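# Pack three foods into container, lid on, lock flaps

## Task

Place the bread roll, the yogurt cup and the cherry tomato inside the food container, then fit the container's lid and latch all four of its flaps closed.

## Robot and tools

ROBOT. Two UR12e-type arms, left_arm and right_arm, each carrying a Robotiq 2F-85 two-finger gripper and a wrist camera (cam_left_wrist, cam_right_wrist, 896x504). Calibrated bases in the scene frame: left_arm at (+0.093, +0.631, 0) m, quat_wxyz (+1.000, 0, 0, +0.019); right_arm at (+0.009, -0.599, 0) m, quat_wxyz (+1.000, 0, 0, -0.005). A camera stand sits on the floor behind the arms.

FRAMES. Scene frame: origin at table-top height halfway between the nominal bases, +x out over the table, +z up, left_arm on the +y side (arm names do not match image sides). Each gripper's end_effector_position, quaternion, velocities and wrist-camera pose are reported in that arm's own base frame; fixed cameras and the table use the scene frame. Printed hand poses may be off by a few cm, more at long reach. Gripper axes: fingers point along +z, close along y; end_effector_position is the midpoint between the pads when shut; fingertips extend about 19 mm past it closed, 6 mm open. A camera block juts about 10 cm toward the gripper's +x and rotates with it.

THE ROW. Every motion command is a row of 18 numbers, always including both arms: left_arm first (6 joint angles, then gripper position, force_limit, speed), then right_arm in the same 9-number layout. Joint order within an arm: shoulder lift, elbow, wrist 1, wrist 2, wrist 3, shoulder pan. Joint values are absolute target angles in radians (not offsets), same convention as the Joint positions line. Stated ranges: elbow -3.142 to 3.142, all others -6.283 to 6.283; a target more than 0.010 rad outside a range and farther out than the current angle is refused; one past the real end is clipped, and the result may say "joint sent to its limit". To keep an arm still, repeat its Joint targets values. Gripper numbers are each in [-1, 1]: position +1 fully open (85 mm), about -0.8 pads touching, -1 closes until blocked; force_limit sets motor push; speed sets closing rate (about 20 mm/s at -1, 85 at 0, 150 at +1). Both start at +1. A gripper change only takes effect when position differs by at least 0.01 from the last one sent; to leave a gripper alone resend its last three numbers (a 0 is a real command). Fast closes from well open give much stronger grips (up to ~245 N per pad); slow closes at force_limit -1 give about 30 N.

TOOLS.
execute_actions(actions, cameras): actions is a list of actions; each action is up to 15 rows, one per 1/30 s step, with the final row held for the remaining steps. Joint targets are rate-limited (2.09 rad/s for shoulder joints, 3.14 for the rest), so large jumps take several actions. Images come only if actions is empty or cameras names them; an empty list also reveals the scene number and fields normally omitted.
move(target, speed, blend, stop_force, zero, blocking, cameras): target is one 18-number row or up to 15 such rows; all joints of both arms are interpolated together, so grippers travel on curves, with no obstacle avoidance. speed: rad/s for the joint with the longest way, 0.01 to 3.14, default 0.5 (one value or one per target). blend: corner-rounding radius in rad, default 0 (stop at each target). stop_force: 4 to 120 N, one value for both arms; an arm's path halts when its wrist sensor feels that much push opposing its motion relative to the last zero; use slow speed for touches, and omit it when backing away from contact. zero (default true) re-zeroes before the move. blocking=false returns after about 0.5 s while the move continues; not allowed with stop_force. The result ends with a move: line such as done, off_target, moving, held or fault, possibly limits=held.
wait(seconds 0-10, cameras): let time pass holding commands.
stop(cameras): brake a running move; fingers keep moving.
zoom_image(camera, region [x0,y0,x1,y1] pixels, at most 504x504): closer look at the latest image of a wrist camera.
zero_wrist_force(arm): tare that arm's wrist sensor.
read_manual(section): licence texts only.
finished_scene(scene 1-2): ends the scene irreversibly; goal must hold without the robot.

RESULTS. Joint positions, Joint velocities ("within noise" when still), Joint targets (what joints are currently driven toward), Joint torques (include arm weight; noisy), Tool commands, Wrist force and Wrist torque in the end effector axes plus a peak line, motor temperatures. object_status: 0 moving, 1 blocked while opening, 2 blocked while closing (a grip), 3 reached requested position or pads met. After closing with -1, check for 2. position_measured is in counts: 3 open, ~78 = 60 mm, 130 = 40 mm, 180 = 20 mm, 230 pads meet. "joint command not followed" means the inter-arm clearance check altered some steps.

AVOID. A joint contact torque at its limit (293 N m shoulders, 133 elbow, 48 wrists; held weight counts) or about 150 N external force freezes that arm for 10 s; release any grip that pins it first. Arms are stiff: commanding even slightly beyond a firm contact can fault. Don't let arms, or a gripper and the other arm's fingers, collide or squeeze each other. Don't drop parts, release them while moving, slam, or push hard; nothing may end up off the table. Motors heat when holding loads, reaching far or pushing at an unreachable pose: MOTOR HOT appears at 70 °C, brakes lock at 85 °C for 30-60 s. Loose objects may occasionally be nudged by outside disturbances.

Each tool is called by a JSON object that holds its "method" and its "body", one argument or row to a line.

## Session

{"method": "execute_actions", "body": {
  "actions": []
}}

Scene clock: 0.00 s.
left_arm: end_effector_position=(+0.6078, +0.1903, +0.3651) position_measured=3 object_status=3 end_effector_quat_wxyz=(+0.096, +0.605, -0.600, +0.514) | right_arm: end_effector_position=(+0.5985, +0.6031, +0.1390) position_measured=3 object_status=3 end_effector_quat_wxyz=(-0.411, +0.753, +0.449, +0.252)
Joint names: [shoulder lift, elbow, wrist 1, wrist 2, wrist 3, shoulder pan]
Joint positions: left_arm=[-1.548 2.185 -2.555 -2.639 -1.364 0.421] | right_arm=[-2.124 -2.087 0.351 2.19 3.155 3.942]
Joint velocities: within noise
Joint torques (N m): no reading
Motor temperatures (°C): left_arm=[26 30 33 34 36 27] | right_arm=[34 29 36 32 34 27]
Wrist force (N): no reading
Wrist torque (N m): no reading
Wrist force, peak (N): no reading
Joint targets: left_arm=[-1.548 2.185 -2.555 -2.639 -1.364 0.421] | right_arm=[-2.124 -2.087 0.351 2.190 3.155 3.942]
Tool commands: left_gripper/position=+1.0 left_gripper/force_limit=+1.0 left_gripper/speed=+1.0 right_gripper/position=+1.0 right_gripper/force_limit=+1.0 right_gripper/speed=+1.0

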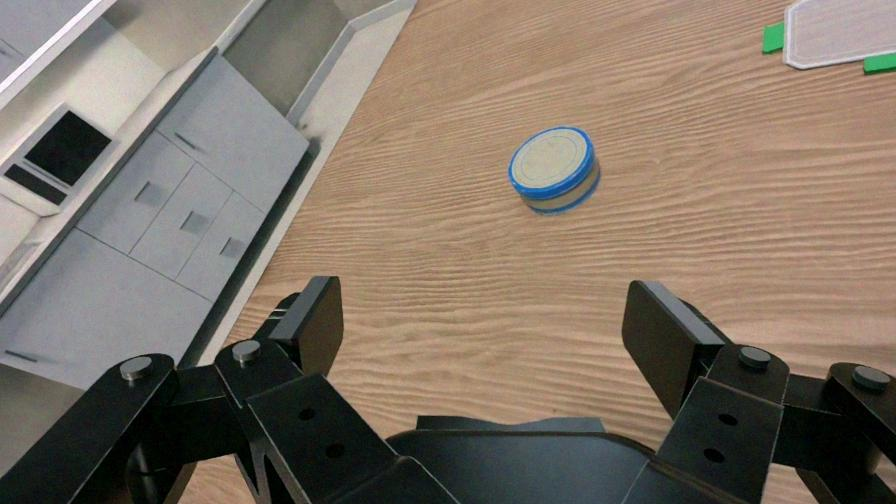

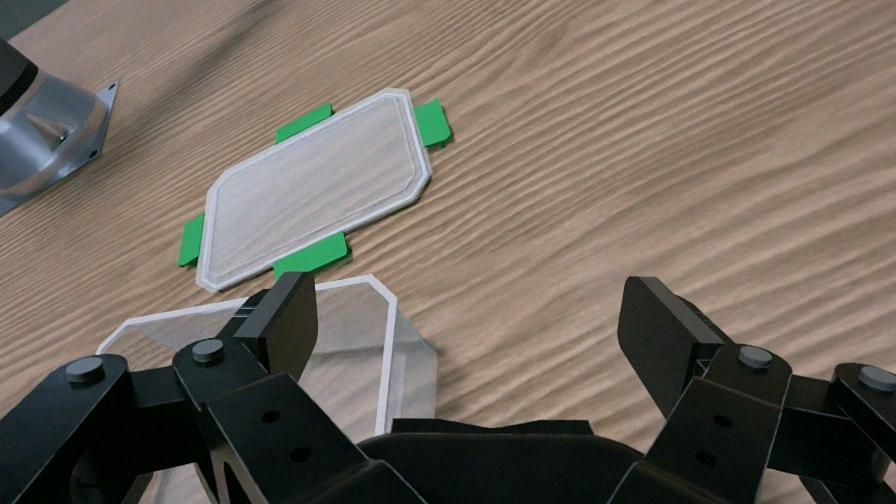

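{"method": "move", "body": {
  "target": [-1.9067,2.0388,-1.7029,-1.571,-0.9,-0.8522,1,1,1,-1.2349,-2.0388,-1.4387,1.571,0.852,3.9938,1,1,1],
  "speed": 1.2,
  "cameras": ["all"]
}}

Scene clock: 2.93 s.
left_arm: end_effector_position=(+0.4500, -0.2500, +0.3999) position_measured=3 object_status=3 end_effector_quat_wxyz=(+0.000, -0.024, +1.000, +0.000) | right_arm: end_effector_position=(+0.4500, +0.2501, +0.3999) position_measured=3 object_status=3 end_effector_quat_wxyz=(+0.000, +0.000, +1.000, +0.000)
Joint names: [shoulder lift, elbow, wrist 1, wrist 2, wrist 3, shoulder pan]
Joint positions: left_arm=[-1.907 2.039 -1.703 -1.571 -0.9 -0.852] | right_arm=[-1.235 -2.039 -1.439 1.571 0.852 3.994]
Joint torques (N m): left_arm=[-27.98 -55.51 -0.03 3.02 2.82 -12.32] | right_arm=[38.96 58.64 1.18 -1.75 -2.95 19.27]
Wrist force (N): left_arm=[-0.2 0.0 0.6] | right_arm=[-0.3 0.2 -0.2]
Wrist torque (N m): left_arm=[-0.08 0.35 0.15] | right_arm=[0.21 0.13 -0.25]
Wrist force, peak (N): left_arm=[-1.4 0.7 -2.0] | right_arm=[1.3 -1.8 -1.5]
Joint targets: left_arm=[-1.907 2.039 -1.703 -1.571 -0.900 -0.852] | right_arm=[-1.235 -2.039 -1.439 1.571 0.852 3.994]
move: done

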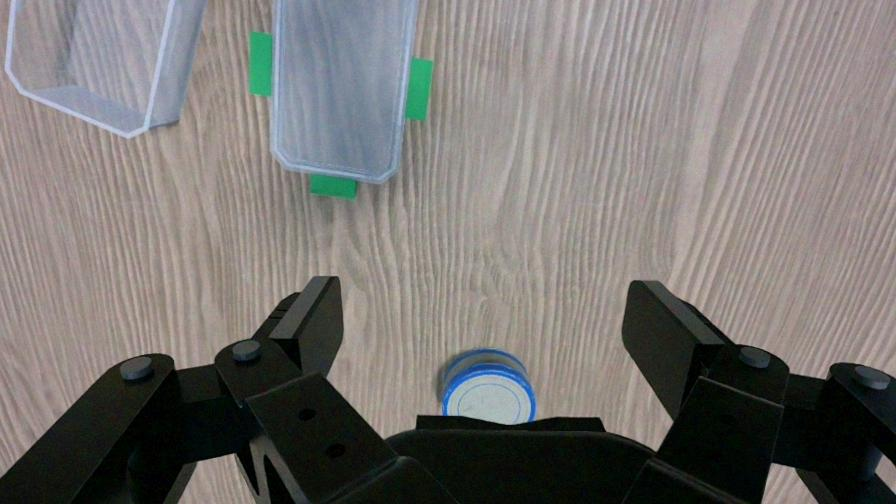

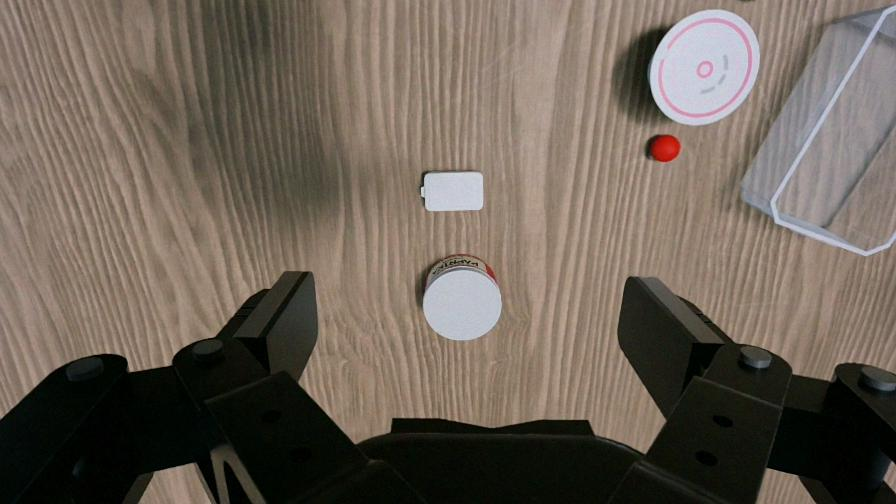

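{"method": "move", "body": {
  "target": [-1.9067,2.0388,-1.7029,-1.571,-0.9,-0.8522,1,1,1,-1.2842,-2.0056,-1.4226,1.571,1.3106,4.4522,1,1,1],
  "speed": 0.8,
  "cameras": ["cam_right_wrist"]
}}

Scene clock: 4.43 s.
left_arm: end_effector_position=(+0.4500, -0.2501, +0.4000) position_measured=3 object_status=3 end_effector_quat_wxyz=(+0.000, -0.024, +1.000, +0.000) | right_arm: end_effector_position=(+0.3000, +0.4499, +0.4001) position_measured=3 object_status=3 end_effector_quat_wxyz=(+0.000, +0.000, +1.000, +0.000)
Joint names: [shoulder lift, elbow, wrist 1, wrist 2, wrist 3, shoulder pan]
Joint positions: left_arm=[-1.907 2.039 -1.703 -1.571 -0.9 -0.852] | right_arm=[-1.284 -2.006 -1.423 1.571 1.31 4.452]
Joint torques (N m): left_arm=[-27.52 -56.05 -0.09 3.49 2.48 -16.89] | right_arm=[17 60.09 7.45 0.76 1.91 23.24]
Wrist force (N): left_arm=[0.3 0.2 0.4] | right_arm=[-0.4 0.3 0.2]
Wrist torque (N m): left_arm=[-0.03 0.27 0.15] | right_arm=[0.19 0.09 -0.35]
Wrist force, peak (N): left_arm=[0.0 0.0 1.0] | right_arm=[2.6 3.2 0.0]
Joint targets: left_arm=[-1.907 2.039 -1.703 -1.571 -0.900 -0.852] | right_arm=[-1.284 -2.006 -1.423 1.571 1.311 4.452]
move: done
Images, in order (width x height): cam_right_wrist 896x504.

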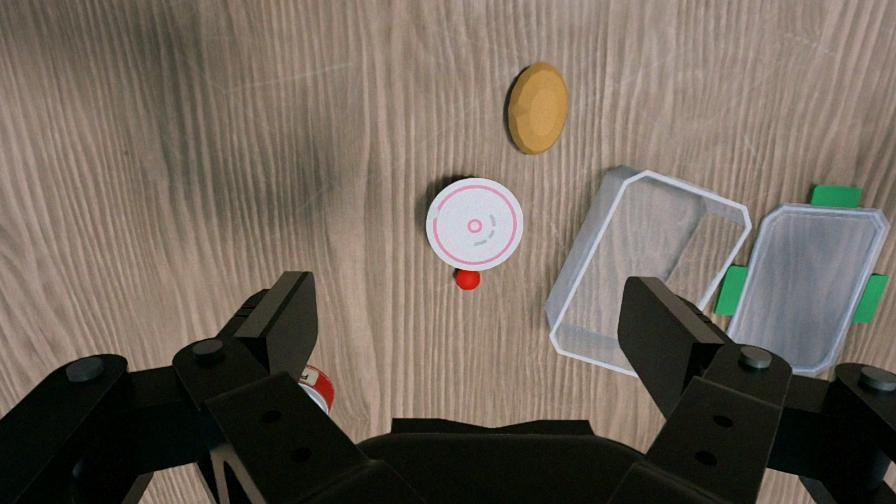

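{"method": "move", "body": {
  "target": [-1.7689,2.3164,-2.1183,-1.571,-1.197,-1.197,1,1,1,-1.7779,-2.704,0.3843,2.0951,2.525,3.9257,1,1,1],
  "speed": 0.8,
  "cameras": ["all"]
}}

Scene clock: 8.33 s.
left_arm: end_effector_position=(+0.3400, -0.3900, +0.2000) position_measured=3 object_status=3 end_effector_quat_wxyz=(+0.000, +0.000, +1.000, +0.000) | right_arm: end_effector_position=(+0.3740, +0.3278, +0.0922) position_measured=3 object_status=3 end_effector_quat_wxyz=(-0.271, +0.653, +0.653, +0.271)
Joint names: [shoulder lift, elbow, wrist 1, wrist 2, wrist 3, shoulder pan]
Joint positions: left_arm=[-1.769 2.316 -2.118 -1.571 -1.197 -1.197] | right_arm=[-1.778 -2.704 0.384 2.095 2.525 3.926]
Joint torques (N m): left_arm=[-9.25 -34.45 -7.48 0.8 -3.24 -15.29] | right_arm=[23.78 4.63 8.72 3.14 2.11 -10.29]
Wrist force (N): left_arm=[0.2 0.2 0.6] | right_arm=[-0.2 -0.2 0.9]
Wrist torque (N m): left_arm=[-0.07 0.30 0.29] | right_arm=[0.15 -0.04 -0.03]
Wrist force, peak (N): left_arm=[0.5 -0.5 1.2] | right_arm=[-0.8 0.2 2.4]
Joint targets: left_arm=[-1.769 2.316 -2.118 -1.571 -1.197 -1.197] | right_arm=[-1.778 -2.704 0.384 2.095 2.525 3.926]
move: done

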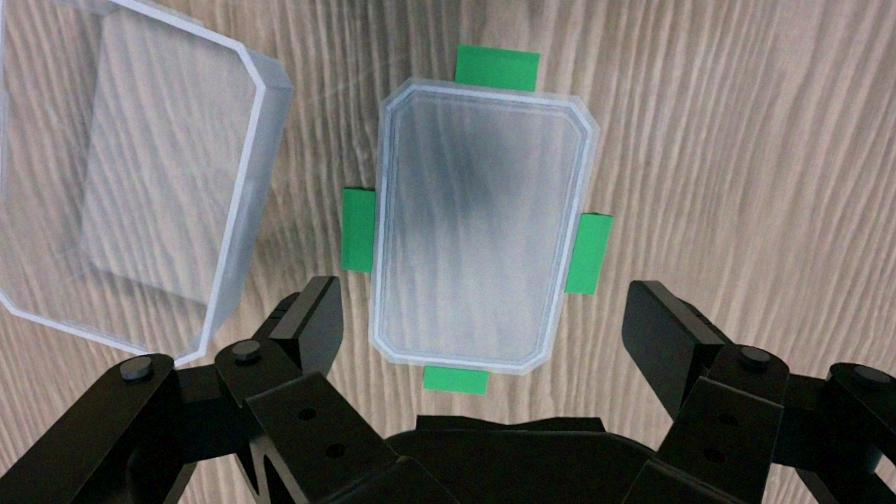

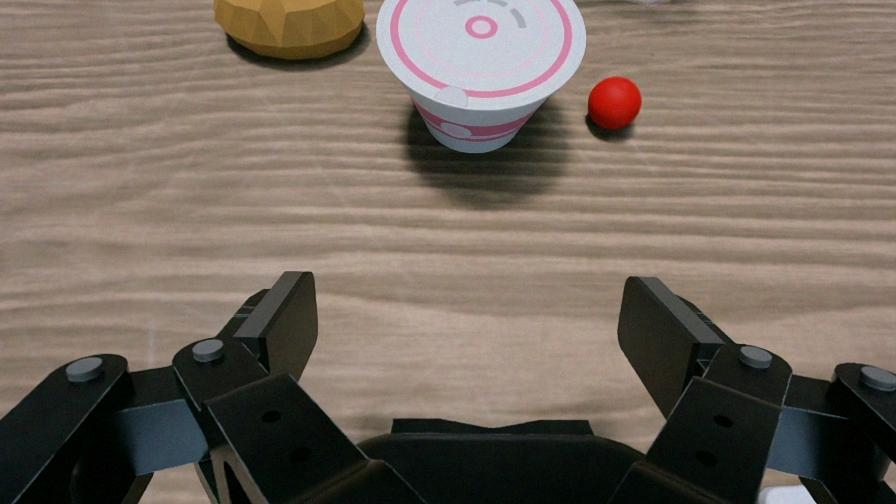

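{"method": "zoom_image", "body": {
  "camera": "cam_left_wrist",
  "region": [330, 30, 630, 400]
}}

Scaled by 1.362 from the camera's 896x504 image, which has a finer 1280x720 frame.

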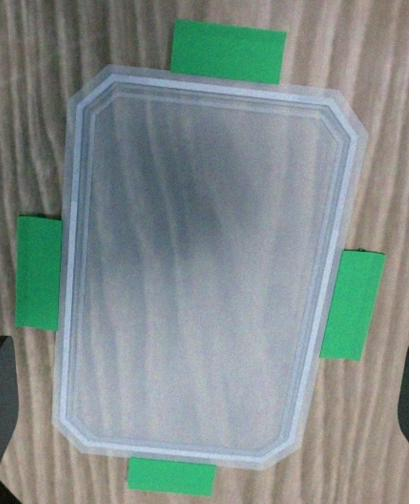

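{"method": "move", "body": {
  "target": [
    [-1.45,2.0,-1.7,-1.9,-0.8,-0.85,1,1,1,-1.6,-2.3,-0.7,1.6,1.3,4.15,1,1,1],
    [-1.1021,1.8326,-1.6533,-2.0513,-0.548,-0.7126,1,1,1,-1.7128,-2.1639,-0.8357,1.571,1.0689,4.2105,1,1,1]
  ],
  "speed": 0.8,
  "blend": [0.1,0],
  "cameras": ["all"]
}}

{"method": "zoom_image", "body": {
  "camera": "cam_left_wrist",
  "region": [250, 0, 650, 300]
}}

Scene clock: 11.77 s.
left_arm: end_effector_position=(+0.5169, -0.3899, +0.0730) position_measured=3 object_status=3 end_effector_quat_wxyz=(-0.383, +0.000, +0.924, +0.000) | right_arm: end_effector_position=(+0.4560, +0.4690, +0.1200) position_measured=3 object_status=3 end_effector_quat_wxyz=(+0.000, +0.000, +1.000, +0.000)
Joint names: [shoulder lift, elbow, wrist 1, wrist 2, wrist 3, shoulder pan]
Joint positions: left_arm=[-1.102 1.833 -1.653 -2.051 -0.548 -0.713] | right_arm=[-1.713 -2.164 -0.836 1.571 1.069 4.21]
Joint torques (N m): left_arm=[-56.06 -41.92 1.98 -4.17 2.5 15.3] | right_arm=[41.53 50.39 1.96 -1.8 -2.03 16.94]
Wrist force (N): left_arm=[-0.5 -0.3 0.4] | right_arm=[-0.4 0.0 0.8]
Wrist torque (N m): left_arm=[0.04 0.19 0.10] | right_arm=[0.09 0.13 -0.25]
Wrist force, peak (N): left_arm=[-4.4 -0.6 1.2] | right_arm=[-1.7 -0.8 0.9]
Joint targets: left_arm=[-1.102 1.833 -1.653 -2.051 -0.548 -0.713] | right_arm=[-1.713 -2.164 -0.836 1.571 1.069 4.210]
move: done

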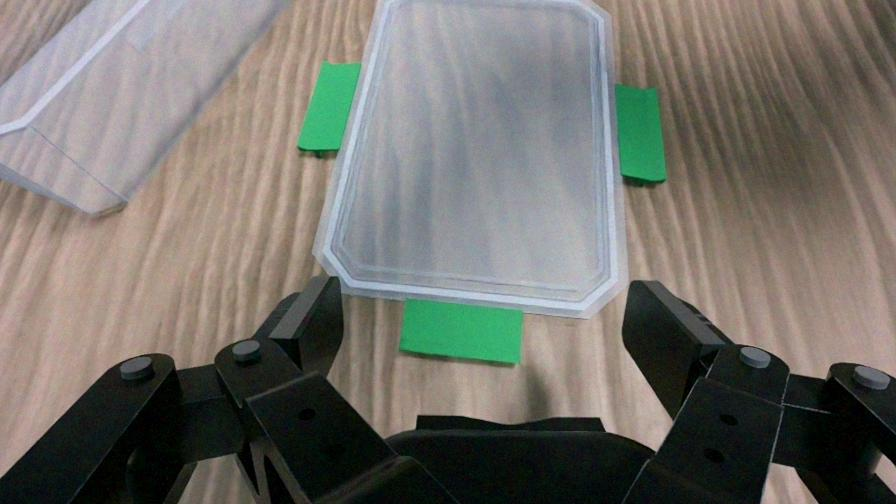

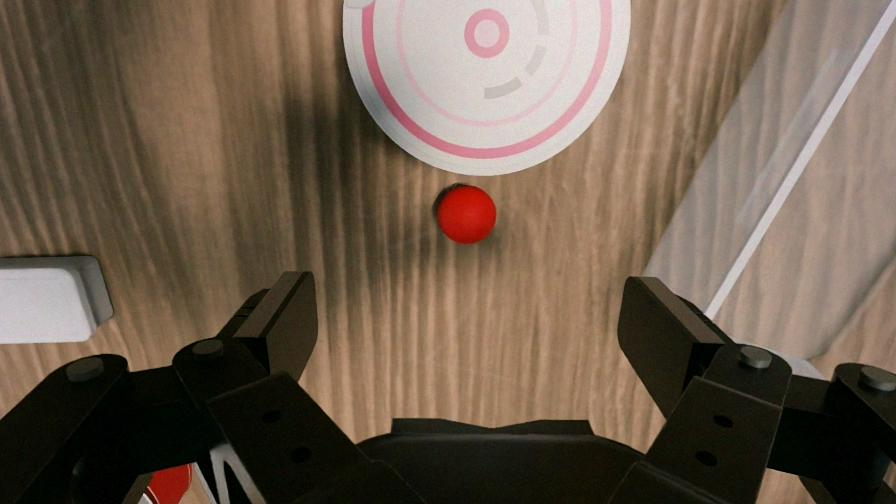

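Scaled by 1.260 from the camera's 896x504 image, which has a finer 1280x720 frame.

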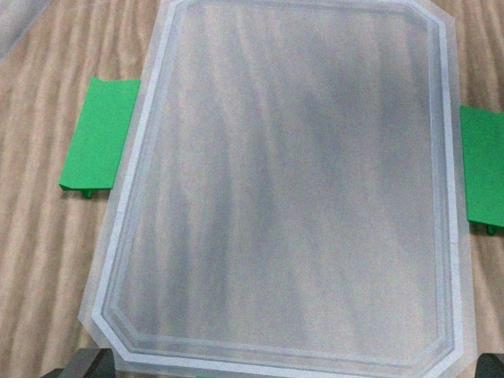

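{"method": "move", "body": {
  "target": [
    [-1.1021,1.8326,-1.6533,-2.0513,-0.548,-0.7126,1,1,1,-1.860,-2.223,-0.6294,1.571,1.0689,4.2105,1,1,1],
    [-1.1021,1.8326,-1.6533,-2.0513,-0.548,-0.7126,1,1,1,-1.860,-2.223,-0.6294,1.571,1.0689,4.2105,-1,-1,-1]
  ],
  "cameras": ["cam_right_wrist"],
  "speed": 0.3
}}

Scene clock: 17.57 s.
left_arm: end_effector_position=(+0.5169, -0.3899, +0.0729) position_measured=3 object_status=3 end_effector_quat_wxyz=(-0.383, +0.000, +0.924, +0.000) | right_arm: end_effector_position=(+0.4562, +0.4695, +0.0220) position_measured=165 object_status=0 end_effector_quat_wxyz=(+0.000, +0.000, +1.000, +0.000)
Joint names: [shoulder lift, elbow, wrist 1, wrist 2, wrist 3, shoulder pan]
Joint positions: left_arm=[-1.102 1.833 -1.653 -2.051 -0.548 -0.713] | right_arm=[-1.86 -2.223 -0.629 1.571 1.069 4.211]
Joint torques (N m): left_arm=[-57.91 -41.79 2.07 -4.58 3.01 15.67] | right_arm=[49.78 22.99 6.81 -0.97 -2.17 3.63]
Wrist force (N): left_arm=[-0.6 -0.6 0.5] | right_arm=[-0.3 0.3 -2.8]
Wrist torque (N m): left_arm=[0.00 0.20 0.10] | right_arm=[0.25 0.10 -0.26]
Wrist force, peak (N): left_arm=[-0.8 -0.3 0.9] | right_arm=[-0.7 -0.2 -3.6]
Joint targets: left_arm=[-1.102 1.833 -1.653 -2.051 -0.548 -0.713] | right_arm=[-1.860 -2.223 -0.629 1.571 1.069 4.210]
move: done
Images, in order (width x height): cam_right_wrist 896x504.

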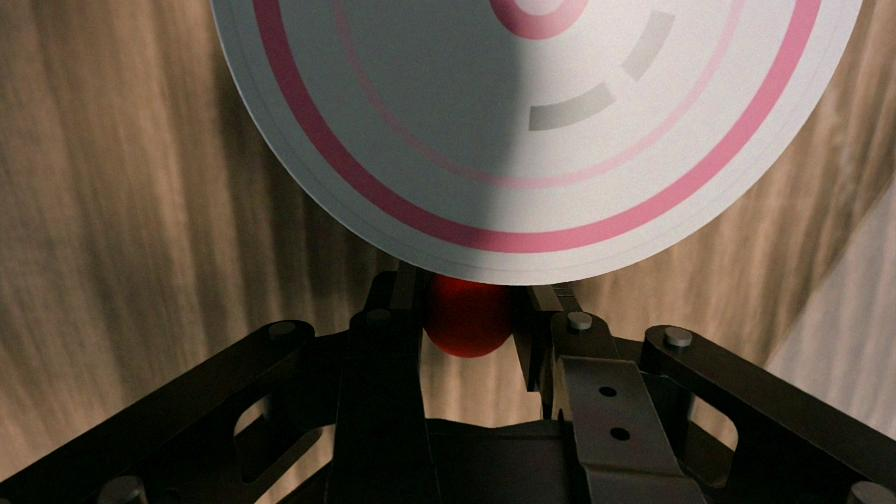

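{"method": "move", "body": {
  "target": [
    [-1.1021,1.8326,-1.6533,-2.0513,-0.548,-0.7126,1,1,1,-1.6749,-2.1394,-0.8981,1.571,1.0689,4.2105,-1,-1,-1],
    [-1.1021,1.8326,-1.6533,-2.0513,-0.548,-0.7126,1,1,1,-1.8734,-1.887,-0.952,1.571,1.2237,4.3653,-1,-1,-1],
    [-1.1021,1.8326,-1.6533,-2.0513,-0.548,-0.7126,1,1,1,-2.0105,-1.9571,-0.7448,1.571,1.2237,4.3653,-1,-1,-1]
  ],
  "cameras": ["cam_right_wrist"],
  "speed": [0.4,0.4,0.2],
  "blend": [0.03,0,0]
}}

Scene clock: 21.37 s.
left_arm: end_effector_position=(+0.5169, -0.3899, +0.0729) position_measured=3 object_status=3 end_effector_quat_wxyz=(-0.383, +0.000, +0.924, +0.000) | right_arm: end_effector_position=(+0.4250, +0.6631, +0.0311) position_measured=165 object_status=2 end_effector_quat_wxyz=(+0.000, +0.000, +1.000, +0.000)
Joint names: [shoulder lift, elbow, wrist 1, wrist 2, wrist 3, shoulder pan]
Joint positions: left_arm=[-1.102 1.833 -1.653 -2.051 -0.548 -0.713] | right_arm=[-2.01 -1.957 -0.745 1.571 1.224 4.365]
Joint torques (N m): left_arm=[-57.53 -41.39 2.22 -4.71 2.84 16.75] | right_arm=[69.79 26.13 7.78 -0.73 1.77 18.61]
Wrist force (N): left_arm=[-0.6 -0.3 0.4] | right_arm=[-0.4 0.2 0.5]
Wrist torque (N m): left_arm=[0.05 0.18 0.11] | right_arm=[0.21 0.13 -0.32]
Wrist force, peak (N): left_arm=[-0.7 -0.8 0.6] | right_arm=[-0.4 0.5 -4.3]
Joint targets: left_arm=[-1.102 1.833 -1.653 -2.051 -0.548 -0.713] | right_arm=[-2.011 -1.957 -0.745 1.571 1.224 4.365]
move: done
Images, in order (width x height): cam_right_wrist 896x504.

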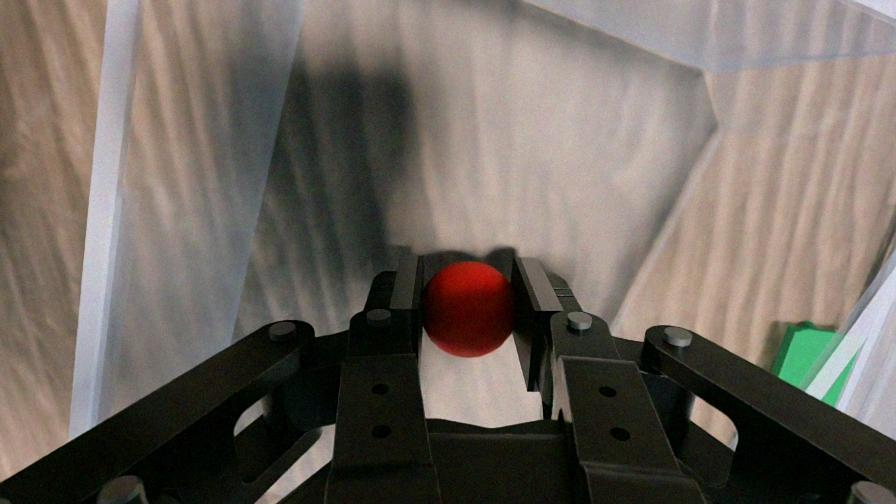

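{"method": "move", "body": {
  "target": [
    [-1.1021,1.8326,-1.6533,-2.0513,-0.548,-0.7126,1,1,1,-2.0165,-1.9592,-0.7367,1.571,1.2237,4.3653,-1,-1,-1],
    [-1.1021,1.8326,-1.6533,-2.0513,-0.548,-0.7126,1,1,1,-2.0165,-1.9592,-0.7367,1.571,1.2237,4.3653,0.1,-1,-1],
    [-1.1021,1.8326,-1.6533,-2.0513,-0.548,-0.7126,1,1,1,-1.8734,-1.887,-0.952,1.571,1.2237,4.3653,0.1,-1,-1]
  ],
  "cameras": ["cam_right_wrist"],
  "speed": [0.1,0.1,0.4]
}}

Scene clock: 24.63 s.
left_arm: end_effector_position=(+0.5169, -0.3899, +0.0729) position_measured=3 object_status=3 end_effector_quat_wxyz=(-0.383, +0.000, +0.924, +0.000) | right_arm: end_effector_position=(+0.4250, +0.6630, +0.1500) position_measured=117 object_status=3 end_effector_quat_wxyz=(+0.000, +0.000, +1.000, +0.000)
Joint names: [shoulder lift, elbow, wrist 1, wrist 2, wrist 3, shoulder pan]
Joint positions: left_arm=[-1.102 1.833 -1.653 -2.051 -0.548 -0.713] | right_arm=[-1.874 -1.887 -0.952 1.571 1.224 4.365]
Joint torques (N m): left_arm=[-56.88 -42.13 2.22 -4.36 2.92 15.22] | right_arm=[84.4 53.26 2.31 -0.44 1.98 12.65]
Wrist force (N): left_arm=[-0.6 -0.8 0.5] | right_arm=[-0.7 0.1 0.1]
Wrist torque (N m): left_arm=[-0.03 0.19 0.10] | right_arm=[0.18 0.19 -0.36]
Wrist force, peak (N): left_arm=[-0.6 -0.8 0.6] | right_arm=[-0.9 -0.5 3.1]
Joint targets: left_arm=[-1.102 1.833 -1.653 -2.051 -0.548 -0.713] | right_arm=[-1.873 -1.887 -0.952 1.571 1.224 4.365]
move: done
Images, in order (width x height): cam_right_wrist 896x504.

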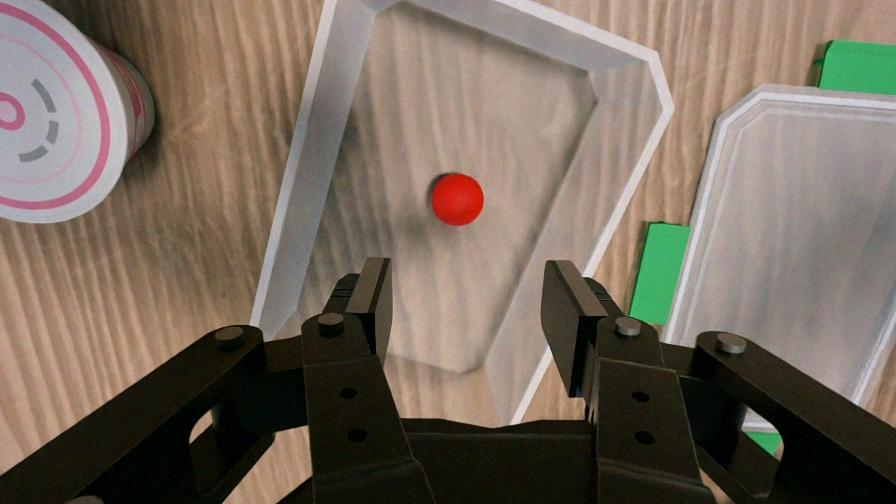

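{"method": "move", "body": {
  "target": [-1.1021,1.8326,-1.6533,-2.0513,-0.548,-0.7126,1,1,1,-1.5646,-2.2349,-0.9129,1.571,1.5176,4.5476,1,-1,0],
  "cameras": ["cam_right_wrist"]
}}

Scene clock: 26.43 s.
left_arm: end_effector_position=(+0.5169, -0.3899, +0.0729) position_measured=3 object_status=3 end_effector_quat_wxyz=(-0.383, +0.000, +0.924, +0.000) | right_arm: end_effector_position=(+0.2650, +0.5321, +0.1600) position_measured=3 object_status=3 end_effector_quat_wxyz=(+0.000, +0.056, +0.998, +0.000)
Joint names: [shoulder lift, elbow, wrist 1, wrist 2, wrist 3, shoulder pan]
Joint positions: left_arm=[-1.102 1.833 -1.653 -2.051 -0.548 -0.713] | right_arm=[-1.565 -2.235 -0.913 1.571 1.517 4.548]
Joint torques (N m): left_arm=[-58.04 -42.22 1.57 -4.59 2.59 14.54] | right_arm=[55.26 31.91 7.76 -0.32 2.04 17.53]
Wrist force (N): left_arm=[-0.3 -0.4 0.6] | right_arm=[-0.5 0.0 0.8]
Wrist torque (N m): left_arm=[0.03 0.15 0.10] | right_arm=[0.21 0.16 -0.34]
Wrist force, peak (N): left_arm=[-0.8 -1.1 0.8] | right_arm=[-3.2 1.2 1.3]
Joint targets: left_arm=[-1.102 1.833 -1.653 -2.051 -0.548 -0.713] | right_arm=[-1.565 -2.235 -0.913 1.571 1.518 4.548]
move: done
Images, in order (width x height): cam_right_wrist 896x504.

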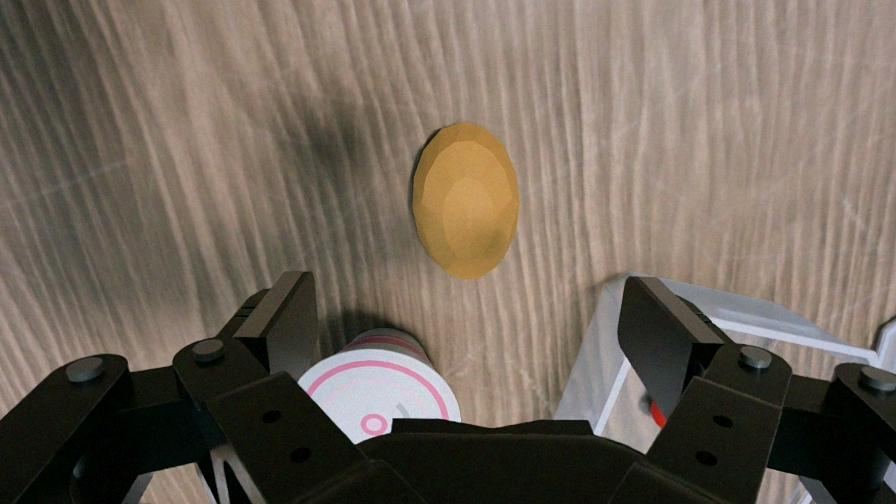

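{"method": "move", "body": {
  "target": [
    [-1.1021,1.8326,-1.6533,-2.0513,-0.548,-0.7126,1,1,1,-1.7799,-2.3276,-0.6049,1.571,1.519,4.5489,1,-1,0],
    [-1.1021,1.8326,-1.6533,-2.0513,-0.548,-0.7126,1,1,1,-1.7799,-2.3276,-0.6049,1.571,1.519,4.5489,-1,-1,-1],
    [-1.1021,1.8326,-1.6533,-2.0513,-0.548,-0.7126,1,1,1,-1.5646,-2.2349,-0.9129,1.571,1.5176,4.5476,-1,-1,-1],
    [-1.1021,1.8326,-1.6533,-2.0513,-0.548,-0.7126,1,1,1,-1.8661,-1.8551,-0.9912,1.571,-0.1215,4.2885,-1,-1,-1]
  ],
  "cameras": ["cam_right_wrist"],
  "speed": [0.4,0.4,0.4,0.7]
}}

Scene clock: 34.73 s.
left_arm: end_effector_position=(+0.5169, -0.3899, +0.0729) position_measured=3 object_status=3 end_effector_quat_wxyz=(-0.383, +0.000, +0.924, +0.000) | right_arm: end_effector_position=(+0.4780, +0.6360, +0.1699) position_measured=90 object_status=2 end_effector_quat_wxyz=(+0.000, -0.592, +0.806, +0.000)
Joint names: [shoulder lift, elbow, wrist 1, wrist 2, wrist 3, shoulder pan]
Joint positions: left_arm=[-1.102 1.833 -1.653 -2.051 -0.548 -0.713] | right_arm=[-1.866 -1.855 -0.991 1.571 -0.121 4.289]
Joint torques (N m): left_arm=[-57.63 -42.43 1.98 -4.51 2.3 14.75] | right_arm=[61.11 53.76 1.82 0.31 -1.99 -14.16]
Wrist force (N): left_arm=[-0.9 -0.1 0.7] | right_arm=[-0.7 -0.2 0.6]
Wrist torque (N m): left_arm=[0.07 0.23 0.11] | right_arm=[0.12 0.21 -0.29]
Wrist force, peak (N): left_arm=[-0.5 -1.0 0.6] | right_arm=[0.6 -4.6 -22.6]
Joint targets: left_arm=[-1.102 1.833 -1.653 -2.051 -0.548 -0.713] | right_arm=[-1.866 -1.855 -0.991 1.571 -0.121 4.288]
move: done
Images, in order (width x height): cam_right_wrist 896x504.

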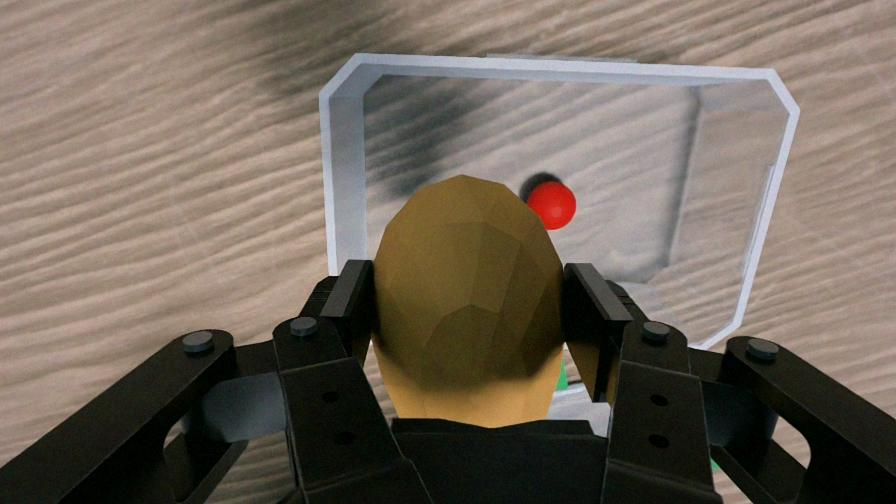

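{"method": "move", "body": {
  "target": [
    [-1.1021,1.8326,-1.6533,-2.0513,-0.548,-0.7126,1,1,1,-1.8458,-1.8825,-0.9841,1.571,-0.1291,4.2809,-1,-1,-1],
    [-1.1021,1.8326,-1.6533,-2.0513,-0.548,-0.7126,1,1,1,-1.9995,-1.9674,-0.7455,1.571,-0.1291,4.2809,-1,-1,-1]
  ],
  "cameras": ["cam_right_wrist"],
  "speed": [0.2,0.1],
  "stop_force": 12
}}

Scene clock: 39.03 s.
left_arm: end_effector_position=(+0.5169, -0.3899, +0.0729) position_measured=3 object_status=3 end_effector_quat_wxyz=(-0.383, +0.000, +0.924, +0.000) | right_arm: end_effector_position=(+0.4770, +0.6197, +0.0355) position_measured=90 object_status=2 end_effector_quat_wxyz=(+0.000, -0.593, +0.806, +0.000)
Joint names: [shoulder lift, elbow, wrist 1, wrist 2, wrist 3, shoulder pan]
Joint positions: left_arm=[-1.102 1.833 -1.653 -2.051 -0.548 -0.713] | right_arm=[-1.998 -1.966 -0.748 1.571 -0.129 4.281]
Joint torques (N m): left_arm=[-57.01 -42.18 2.31 -4.47 2.2 13.41] | right_arm=[86.79 47.09 2.29 0.13 -2 -6.68]
Wrist force (N): left_arm=[-0.5 -0.6 0.5] | right_arm=[-0.7 0.1 0.7]
Wrist torque (N m): left_arm=[0.00 0.16 0.10] | right_arm=[0.21 0.19 -0.23]
Wrist force, peak (N): left_arm=[-0.4 -0.8 0.7] | right_arm=[-0.7 3.2 -14.7]
Joint targets: left_arm=[-1.102 1.833 -1.653 -2.051 -0.548 -0.713] | right_arm=[-1.998 -1.966 -0.748 1.571 -0.129 4.281]
move: contact (right_arm); path passed 1 of 2 targets
Images, in order (width x height): cam_right_wrist 896x504.

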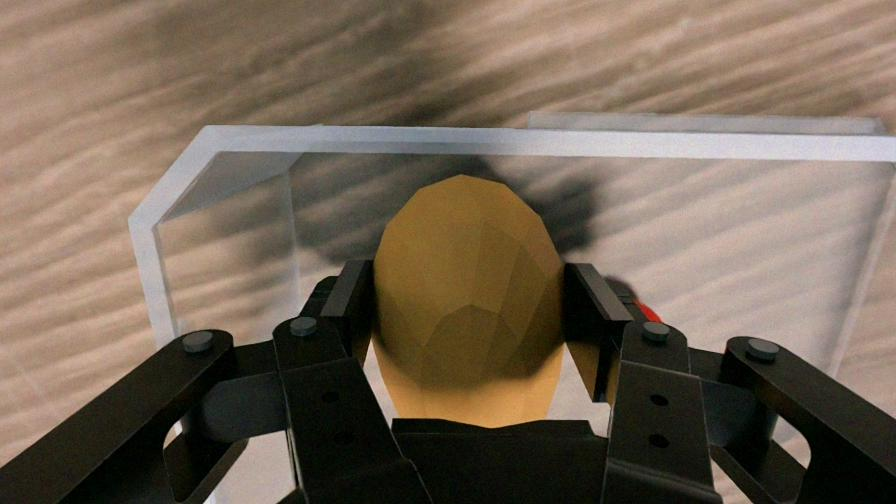

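{"method": "move", "body": {
  "target": [
    [-1.1021,1.8326,-1.6533,-2.0513,-0.548,-0.7126,1,1,1,-1.998,-1.966,-0.748,1.571,-0.129,4.281,0.65,-1,-1],
    [-1.1021,1.8326,-1.6533,-2.0513,-0.548,-0.7126,1,1,1,-1.8458,-1.8825,-0.9841,1.571,-0.1291,4.2809,0.65,-1,-1]
  ],
  "cameras": ["cam_right_wrist"],
  "speed": 0.25
}}

Scene clock: 41.70 s.
left_arm: end_effector_position=(+0.5169, -0.3899, +0.0729) position_measured=3 object_status=3 end_effector_quat_wxyz=(-0.383, +0.000, +0.924, +0.000) | right_arm: end_effector_position=(+0.4769, +0.6195, +0.1699) position_measured=47 object_status=3 end_effector_quat_wxyz=(+0.000, -0.593, +0.806, +0.000)
Joint names: [shoulder lift, elbow, wrist 1, wrist 2, wrist 3, shoulder pan]
Joint positions: left_arm=[-1.102 1.833 -1.653 -2.051 -0.548 -0.713] | right_arm=[-1.846 -1.883 -0.984 1.571 -0.129 4.281]
Joint torques (N m): left_arm=[-56.21 -42.25 2.16 -4.74 2.27 14.53] | right_arm=[82.38 52.35 2.26 -1.06 -1.52 6.09]
Wrist force (N): left_arm=[-0.3 -0.6 0.6] | right_arm=[-1.0 -0.5 0.3]
Wrist torque (N m): left_arm=[-0.01 0.15 0.10] | right_arm=[0.07 0.28 -0.28]
Wrist force, peak (N): left_arm=[-0.5 -0.7 0.8] | right_arm=[-0.2 -0.3 2.4]
Joint targets: left_arm=[-1.102 1.833 -1.653 -2.051 -0.548 -0.713] | right_arm=[-1.846 -1.882 -0.984 1.571 -0.129 4.281]
move: done
Images, in order (width x height): cam_right_wrist 896x504.

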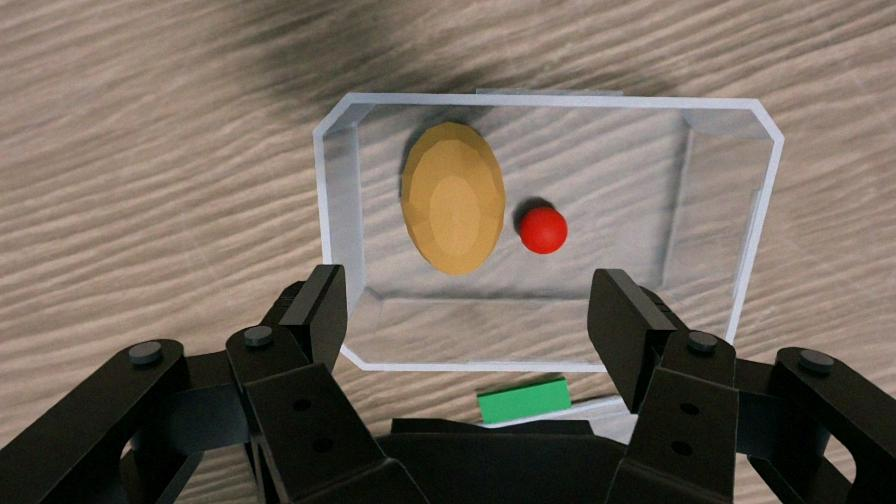

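{"method": "move", "body": {
  "target": [-1.1021,1.8326,-1.6533,-2.0513,-0.548,-0.7126,1,1,1,-1.7779,-2.704,0.3843,2.0951,2.525,3.9257,1,-1,0],
  "cameras": ["cam_right_wrist"],
  "speed": 0.8
}}

Scene clock: 46.47 s.
left_arm: end_effector_position=(+0.5169, -0.3899, +0.0729) position_measured=3 object_status=3 end_effector_quat_wxyz=(-0.383, +0.000, +0.924, +0.000) | right_arm: end_effector_position=(+0.3740, +0.3278, +0.0922) position_measured=3 object_status=3 end_effector_quat_wxyz=(-0.271, +0.653, +0.653, +0.271)
Joint names: [shoulder lift, elbow, wrist 1, wrist 2, wrist 3, shoulder pan]
Joint positions: left_arm=[-1.102 1.833 -1.653 -2.051 -0.548 -0.713] | right_arm=[-1.778 -2.704 0.384 2.095 2.525 3.926]
Joint torques (N m): left_arm=[-58.28 -42.49 1.95 -4.74 2.33 14.48] | right_arm=[47.88 5.35 8.68 3.25 1.66 -11.55]
Wrist force (N): left_arm=[-0.5 -0.3 0.6] | right_arm=[-0.1 -0.3 1.2]
Wrist torque (N m): left_arm=[0.06 0.17 0.11] | right_arm=[0.15 -0.05 -0.03]
Wrist force, peak (N): left_arm=[-0.6 -0.7 0.8] | right_arm=[-0.7 -0.1 2.1]
Joint targets: left_arm=[-1.102 1.833 -1.653 -2.051 -0.548 -0.713] | right_arm=[-1.778 -2.704 0.384 2.095 2.525 3.926]
move: done
Images, in order (width x height): cam_right_wrist 896x504.

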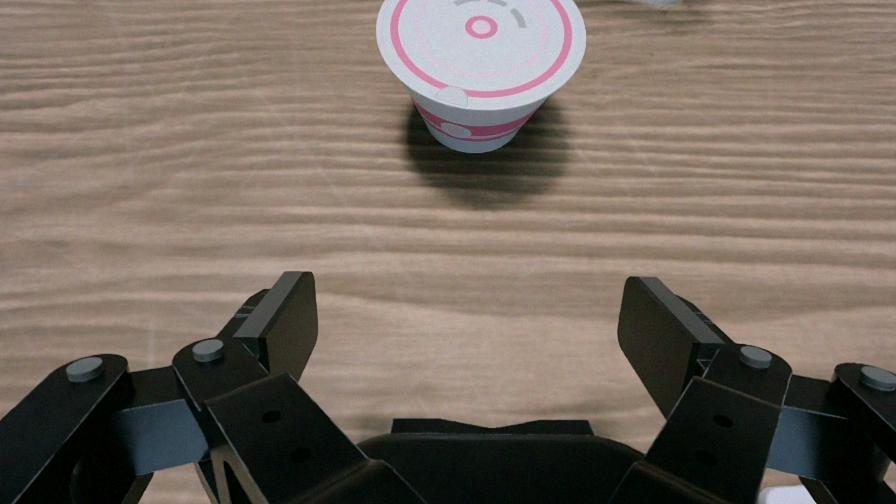

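{"method": "move", "body": {
  "target": [
    [-1.1021,1.8326,-1.6533,-2.0513,-0.548,-0.7126,1,1,1,-1.8041,-2.6307,0.3822,2.0329,2.6203,4.0302,1,-1,0],
    [-1.1021,1.8326,-1.6533,-2.0513,-0.548,-0.7126,1,1,1,-2.0906,-2.5464,0.6248,1.9612,2.7175,4.1443,1,-1,0]
  ],
  "cameras": ["cam_right_wrist"],
  "speed": [0.4,0.1],
  "stop_force": 6
}}

Scene clock: 52.43 s.
left_arm: end_effector_position=(+0.5169, -0.3899, +0.0729) position_measured=3 object_status=3 end_effector_quat_wxyz=(-0.383, +0.000, +0.924, +0.000) | right_arm: end_effector_position=(+0.3830, +0.4771, +0.0190) position_measured=3 object_status=3 end_effector_quat_wxyz=(-0.271, +0.653, +0.653, +0.271)
Joint names: [shoulder lift, elbow, wrist 1, wrist 2, wrist 3, shoulder pan]
Joint positions: left_arm=[-1.102 1.833 -1.653 -2.051 -0.548 -0.713] | right_arm=[-2.091 -2.546 0.625 1.961 2.717 4.144]
Joint torques (N m): left_arm=[-57.62 -42.75 1.77 -4.23 2.62 13.55] | right_arm=[46.42 18.6 8.08 -1.31 1.97 18.68]
Wrist force (N): left_arm=[-0.5 -0.5 0.6] | right_arm=[0.5 0.1 0.1]
Wrist torque (N m): left_arm=[0.01 0.18 0.10] | right_arm=[0.22 -0.14 -0.09]
Wrist force, peak (N): left_arm=[-0.5 -0.6 0.8] | right_arm=[1.6 0.1 2.9]
Joint targets: left_arm=[-1.102 1.833 -1.653 -2.051 -0.548 -0.713] | right_arm=[-2.091 -2.546 0.625 1.961 2.717 4.144]
move: done
Images, in order (width x height): cam_right_wrist 896x504.

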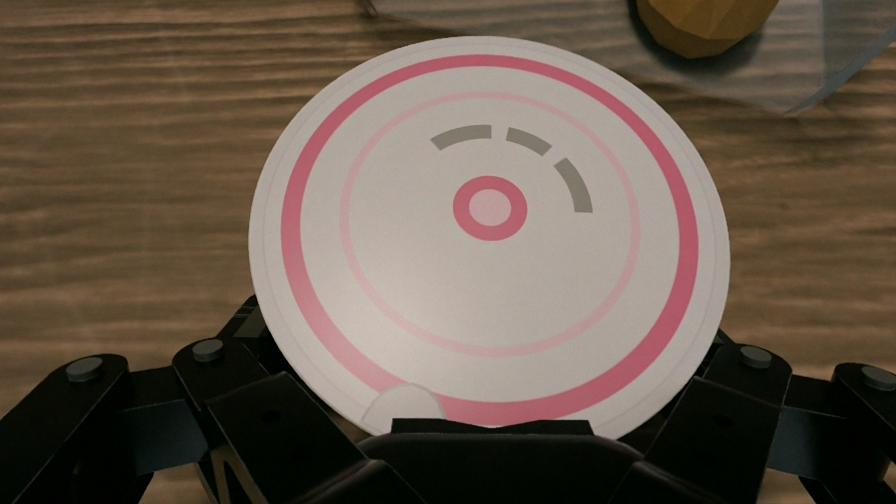

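{"method": "move", "body": {
  "target": [
    [-1.1021,1.8326,-1.6533,-2.0513,-0.548,-0.7126,1,1,1,-2.0906,-2.5464,0.6248,1.9612,2.7175,4.1443,-1,-0.5,-1],
    [-1.1021,1.8326,-1.6533,-2.0513,-0.548,-0.7126,1,1,1,-1.8041,-2.6307,0.3822,2.0329,2.6203,4.0302,-1,-0.5,-1]
  ],
  "cameras": ["cam_right_wrist"],
  "speed": [0.4,0.25]
}}

{"method": "move", "body": {
  "target": [-1.1021,1.8326,-1.6533,-2.0513,-0.548,-0.7126,1,1,1,-1.9882,-1.8123,-1.1657,2.3226,1.2077,4.139,-1,-0.5,-1],
  "cameras": ["cam_right_wrist"],
  "speed": 0.5
}}

Scene clock: 58.53 s.
left_arm: end_effector_position=(+0.5169, -0.3899, +0.0729) position_measured=3 object_status=3 end_effector_quat_wxyz=(-0.383, +0.000, +0.924, +0.000) | right_arm: end_effector_position=(+0.3829, +0.3959, +0.0998) position_measured=230 object_status=0 end_effector_quat_wxyz=(-0.271, +0.653, +0.653, +0.270)
Joint names: [shoulder lift, elbow, wrist 1, wrist 2, wrist 3, shoulder pan]
Joint positions: left_arm=[-1.102 1.833 -1.653 -2.051 -0.548 -0.713] | right_arm=[-1.804 -2.631 0.382 2.033 2.62 4.03]
Joint torques (N m): left_arm=[-58.56 -42.08 2.28 -4.4 2.36 14.17] | right_arm=[51.76 8.97 2.73 2.89 -2.17 -14.02]
Wrist force (N): left_arm=[-0.2 -0.3 0.4] | right_arm=[-0.3 -0.2 1.9]
Wrist torque (N m): left_arm=[0.05 0.13 0.11] | right_arm=[0.14 -0.05 0.06]
Wrist force, peak (N): left_arm=[-0.5 -0.7 0.9] | right_arm=[-1.7 0.2 3.7]
Joint targets: left_arm=[-1.102 1.833 -1.653 -2.051 -0.548 -0.713] | right_arm=[-1.804 -2.631 0.382 2.033 2.620 4.030]
move: done
Images, in order (width x height): cam_right_wrist 896x504.

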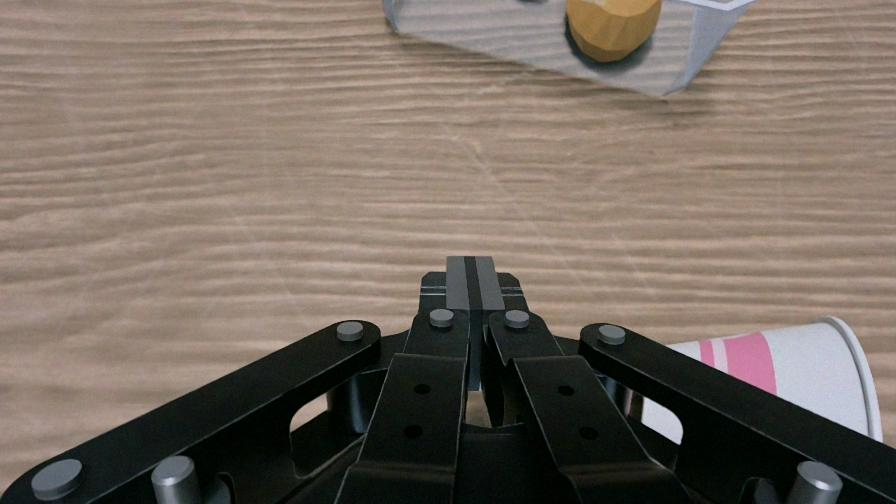

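Scene clock: 62.20 s.
left_arm: end_effector_position=(+0.5169, -0.3899, +0.0729) position_measured=3 object_status=3 end_effector_quat_wxyz=(-0.383, +0.000, +0.924, +0.000) | right_arm: end_effector_position=(+0.3980, +0.6527, +0.1600) position_measured=230 object_status=3 end_effector_quat_wxyz=(-0.378, +0.143, +0.913, +0.059)
Joint names: [shoulder lift, elbow, wrist 1, wrist 2, wrist 3, shoulder pan]
Joint positions: left_arm=[-1.102 1.833 -1.653 -2.051 -0.548 -0.713] | right_arm=[-1.988 -1.812 -1.166 2.323 1.208 4.139]
Joint torques (N m): left_arm=[-56.93 -41.31 1.9 -4.24 2.29 14.22] | right_arm=[69.07 51.26 1.34 4.11 -2.35 19.89]
Wrist force (N): left_arm=[-0.8 -0.2 0.4] | right_arm=[-0.7 0.1 1.3]
Wrist torque (N m): left_arm=[0.07 0.22 0.11] | right_arm=[0.13 -0.05 0.00]
Wrist force, peak (N): left_arm=[-0.9 -0.5 0.6] | right_arm=[-0.6 0.3 2.0]
Joint targets: left_arm=[-1.102 1.833 -1.653 -2.051 -0.548 -0.713] | right_arm=[-1.988 -1.812 -1.166 2.323 1.208 4.139]
move: done
Images, in order (width x height): cam_right_wrist 896x504.

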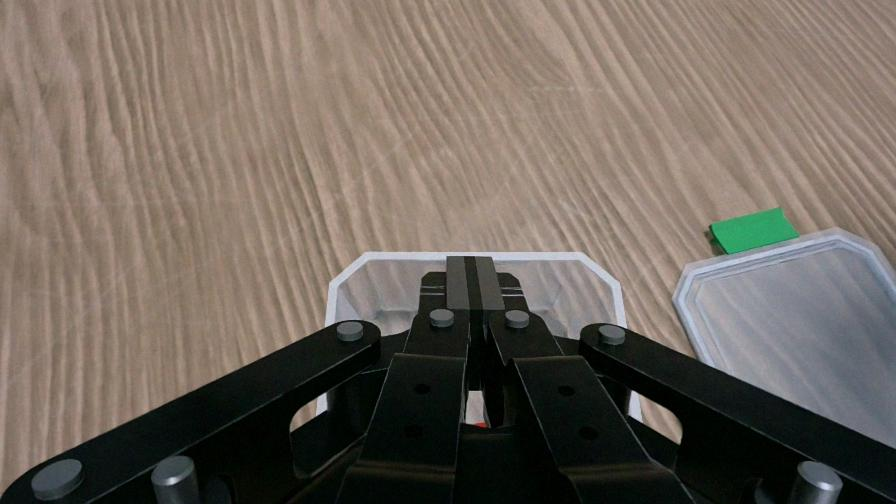

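{"method": "move", "body": {
  "target": [-1.1021,1.8326,-1.6533,-2.0513,-0.548,-0.7126,1,1,1,-1.2842,-2.0056,-1.4226,1.571,1.3106,4.4522,1,-1,0],
  "cameras": ["cam_right_wrist"],
  "speed": 0.8
}}

Scene clock: 63.90 s.
left_arm: end_effector_position=(+0.5169, -0.3899, +0.0729) position_measured=3 object_status=3 end_effector_quat_wxyz=(-0.383, +0.000, +0.924, +0.000) | right_arm: end_effector_position=(+0.2999, +0.4500, +0.4000) position_measured=3 object_status=3 end_effector_quat_wxyz=(+0.000, +0.000, +1.000, +0.000)
Joint names: [shoulder lift, elbow, wrist 1, wrist 2, wrist 3, shoulder pan]
Joint positions: left_arm=[-1.102 1.833 -1.653 -2.051 -0.548 -0.713] | right_arm=[-1.284 -2.006 -1.423 1.571 1.311 4.452]
Joint torques (N m): left_arm=[-60.03 -41.21 1.79 -4.17 2.13 13.41] | right_arm=[41.05 42.35 1.38 -1.45 2.04 17.28]
Wrist force (N): left_arm=[-0.5 -0.6 0.5] | right_arm=[-0.5 0.4 0.0]
Wrist torque (N m): left_arm=[0.00 0.18 0.11] | right_arm=[0.23 0.10 -0.34]
Wrist force, peak (N): left_arm=[-0.8 -0.7 0.5] | right_arm=[-4.1 1.4 1.7]
Joint targets: left_arm=[-1.102 1.833 -1.653 -2.051 -0.548 -0.713] | right_arm=[-1.284 -2.006 -1.423 1.571 1.311 4.452]
move: done
Images, in order (width x height): cam_right_wrist 896x504.

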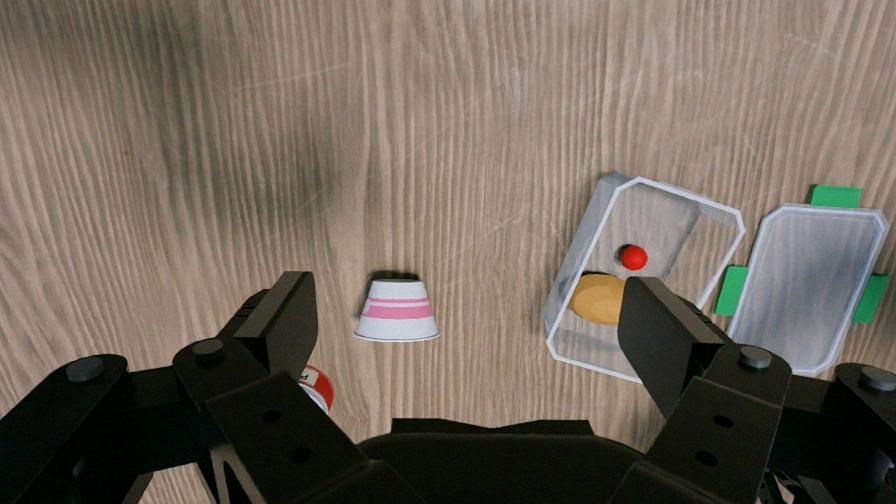

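{"method": "move", "body": {
  "target": [-1.1021,1.8326,-1.6533,-2.0513,-0.548,-0.7126,1,1,1,-1.8983,-1.8671,-1.3962,1.9446,0.6477,3.8759,1,-1,0],
  "cameras": ["cam_right_wrist"],
  "speed": 0.6
}}

Scene clock: 67.07 s.
left_arm: end_effector_position=(+0.5169, -0.3899, +0.0729) position_measured=3 object_status=3 end_effector_quat_wxyz=(-0.383, +0.000, +0.924, +0.000) | right_arm: end_effector_position=(+0.5328, +0.3861, +0.1370) position_measured=3 object_status=3 end_effector_quat_wxyz=(-0.284, +0.000, +0.959, +0.000)
Joint names: [shoulder lift, elbow, wrist 1, wrist 2, wrist 3, shoulder pan]
Joint positions: left_arm=[-1.102 1.833 -1.653 -2.051 -0.548 -0.713] | right_arm=[-1.898 -1.867 -1.396 1.945 0.648 3.876]
Joint torques (N m): left_arm=[-57 -41.43 1.86 -4.37 2.09 14.43] | right_arm=[57.93 51.01 5.63 3.61 -2.01 -12.6]
Wrist force (N): left_arm=[-0.3 -0.5 0.4] | right_arm=[-0.8 0.4 0.3]
Wrist torque (N m): left_arm=[0.02 0.14 0.11] | right_arm=[0.27 -0.02 -0.12]
Wrist force, peak (N): left_arm=[-0.4 -0.6 1.0] | right_arm=[-4.5 -1.4 1.5]
Joint targets: left_arm=[-1.102 1.833 -1.653 -2.051 -0.548 -0.713] | right_arm=[-1.898 -1.867 -1.396 1.945 0.648 3.876]
move: done
Images, in order (width x height): cam_right_wrist 896x504.

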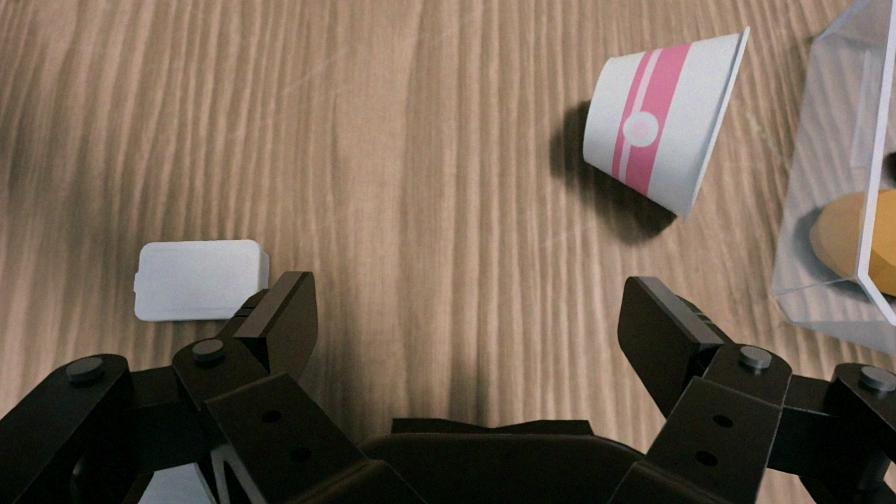

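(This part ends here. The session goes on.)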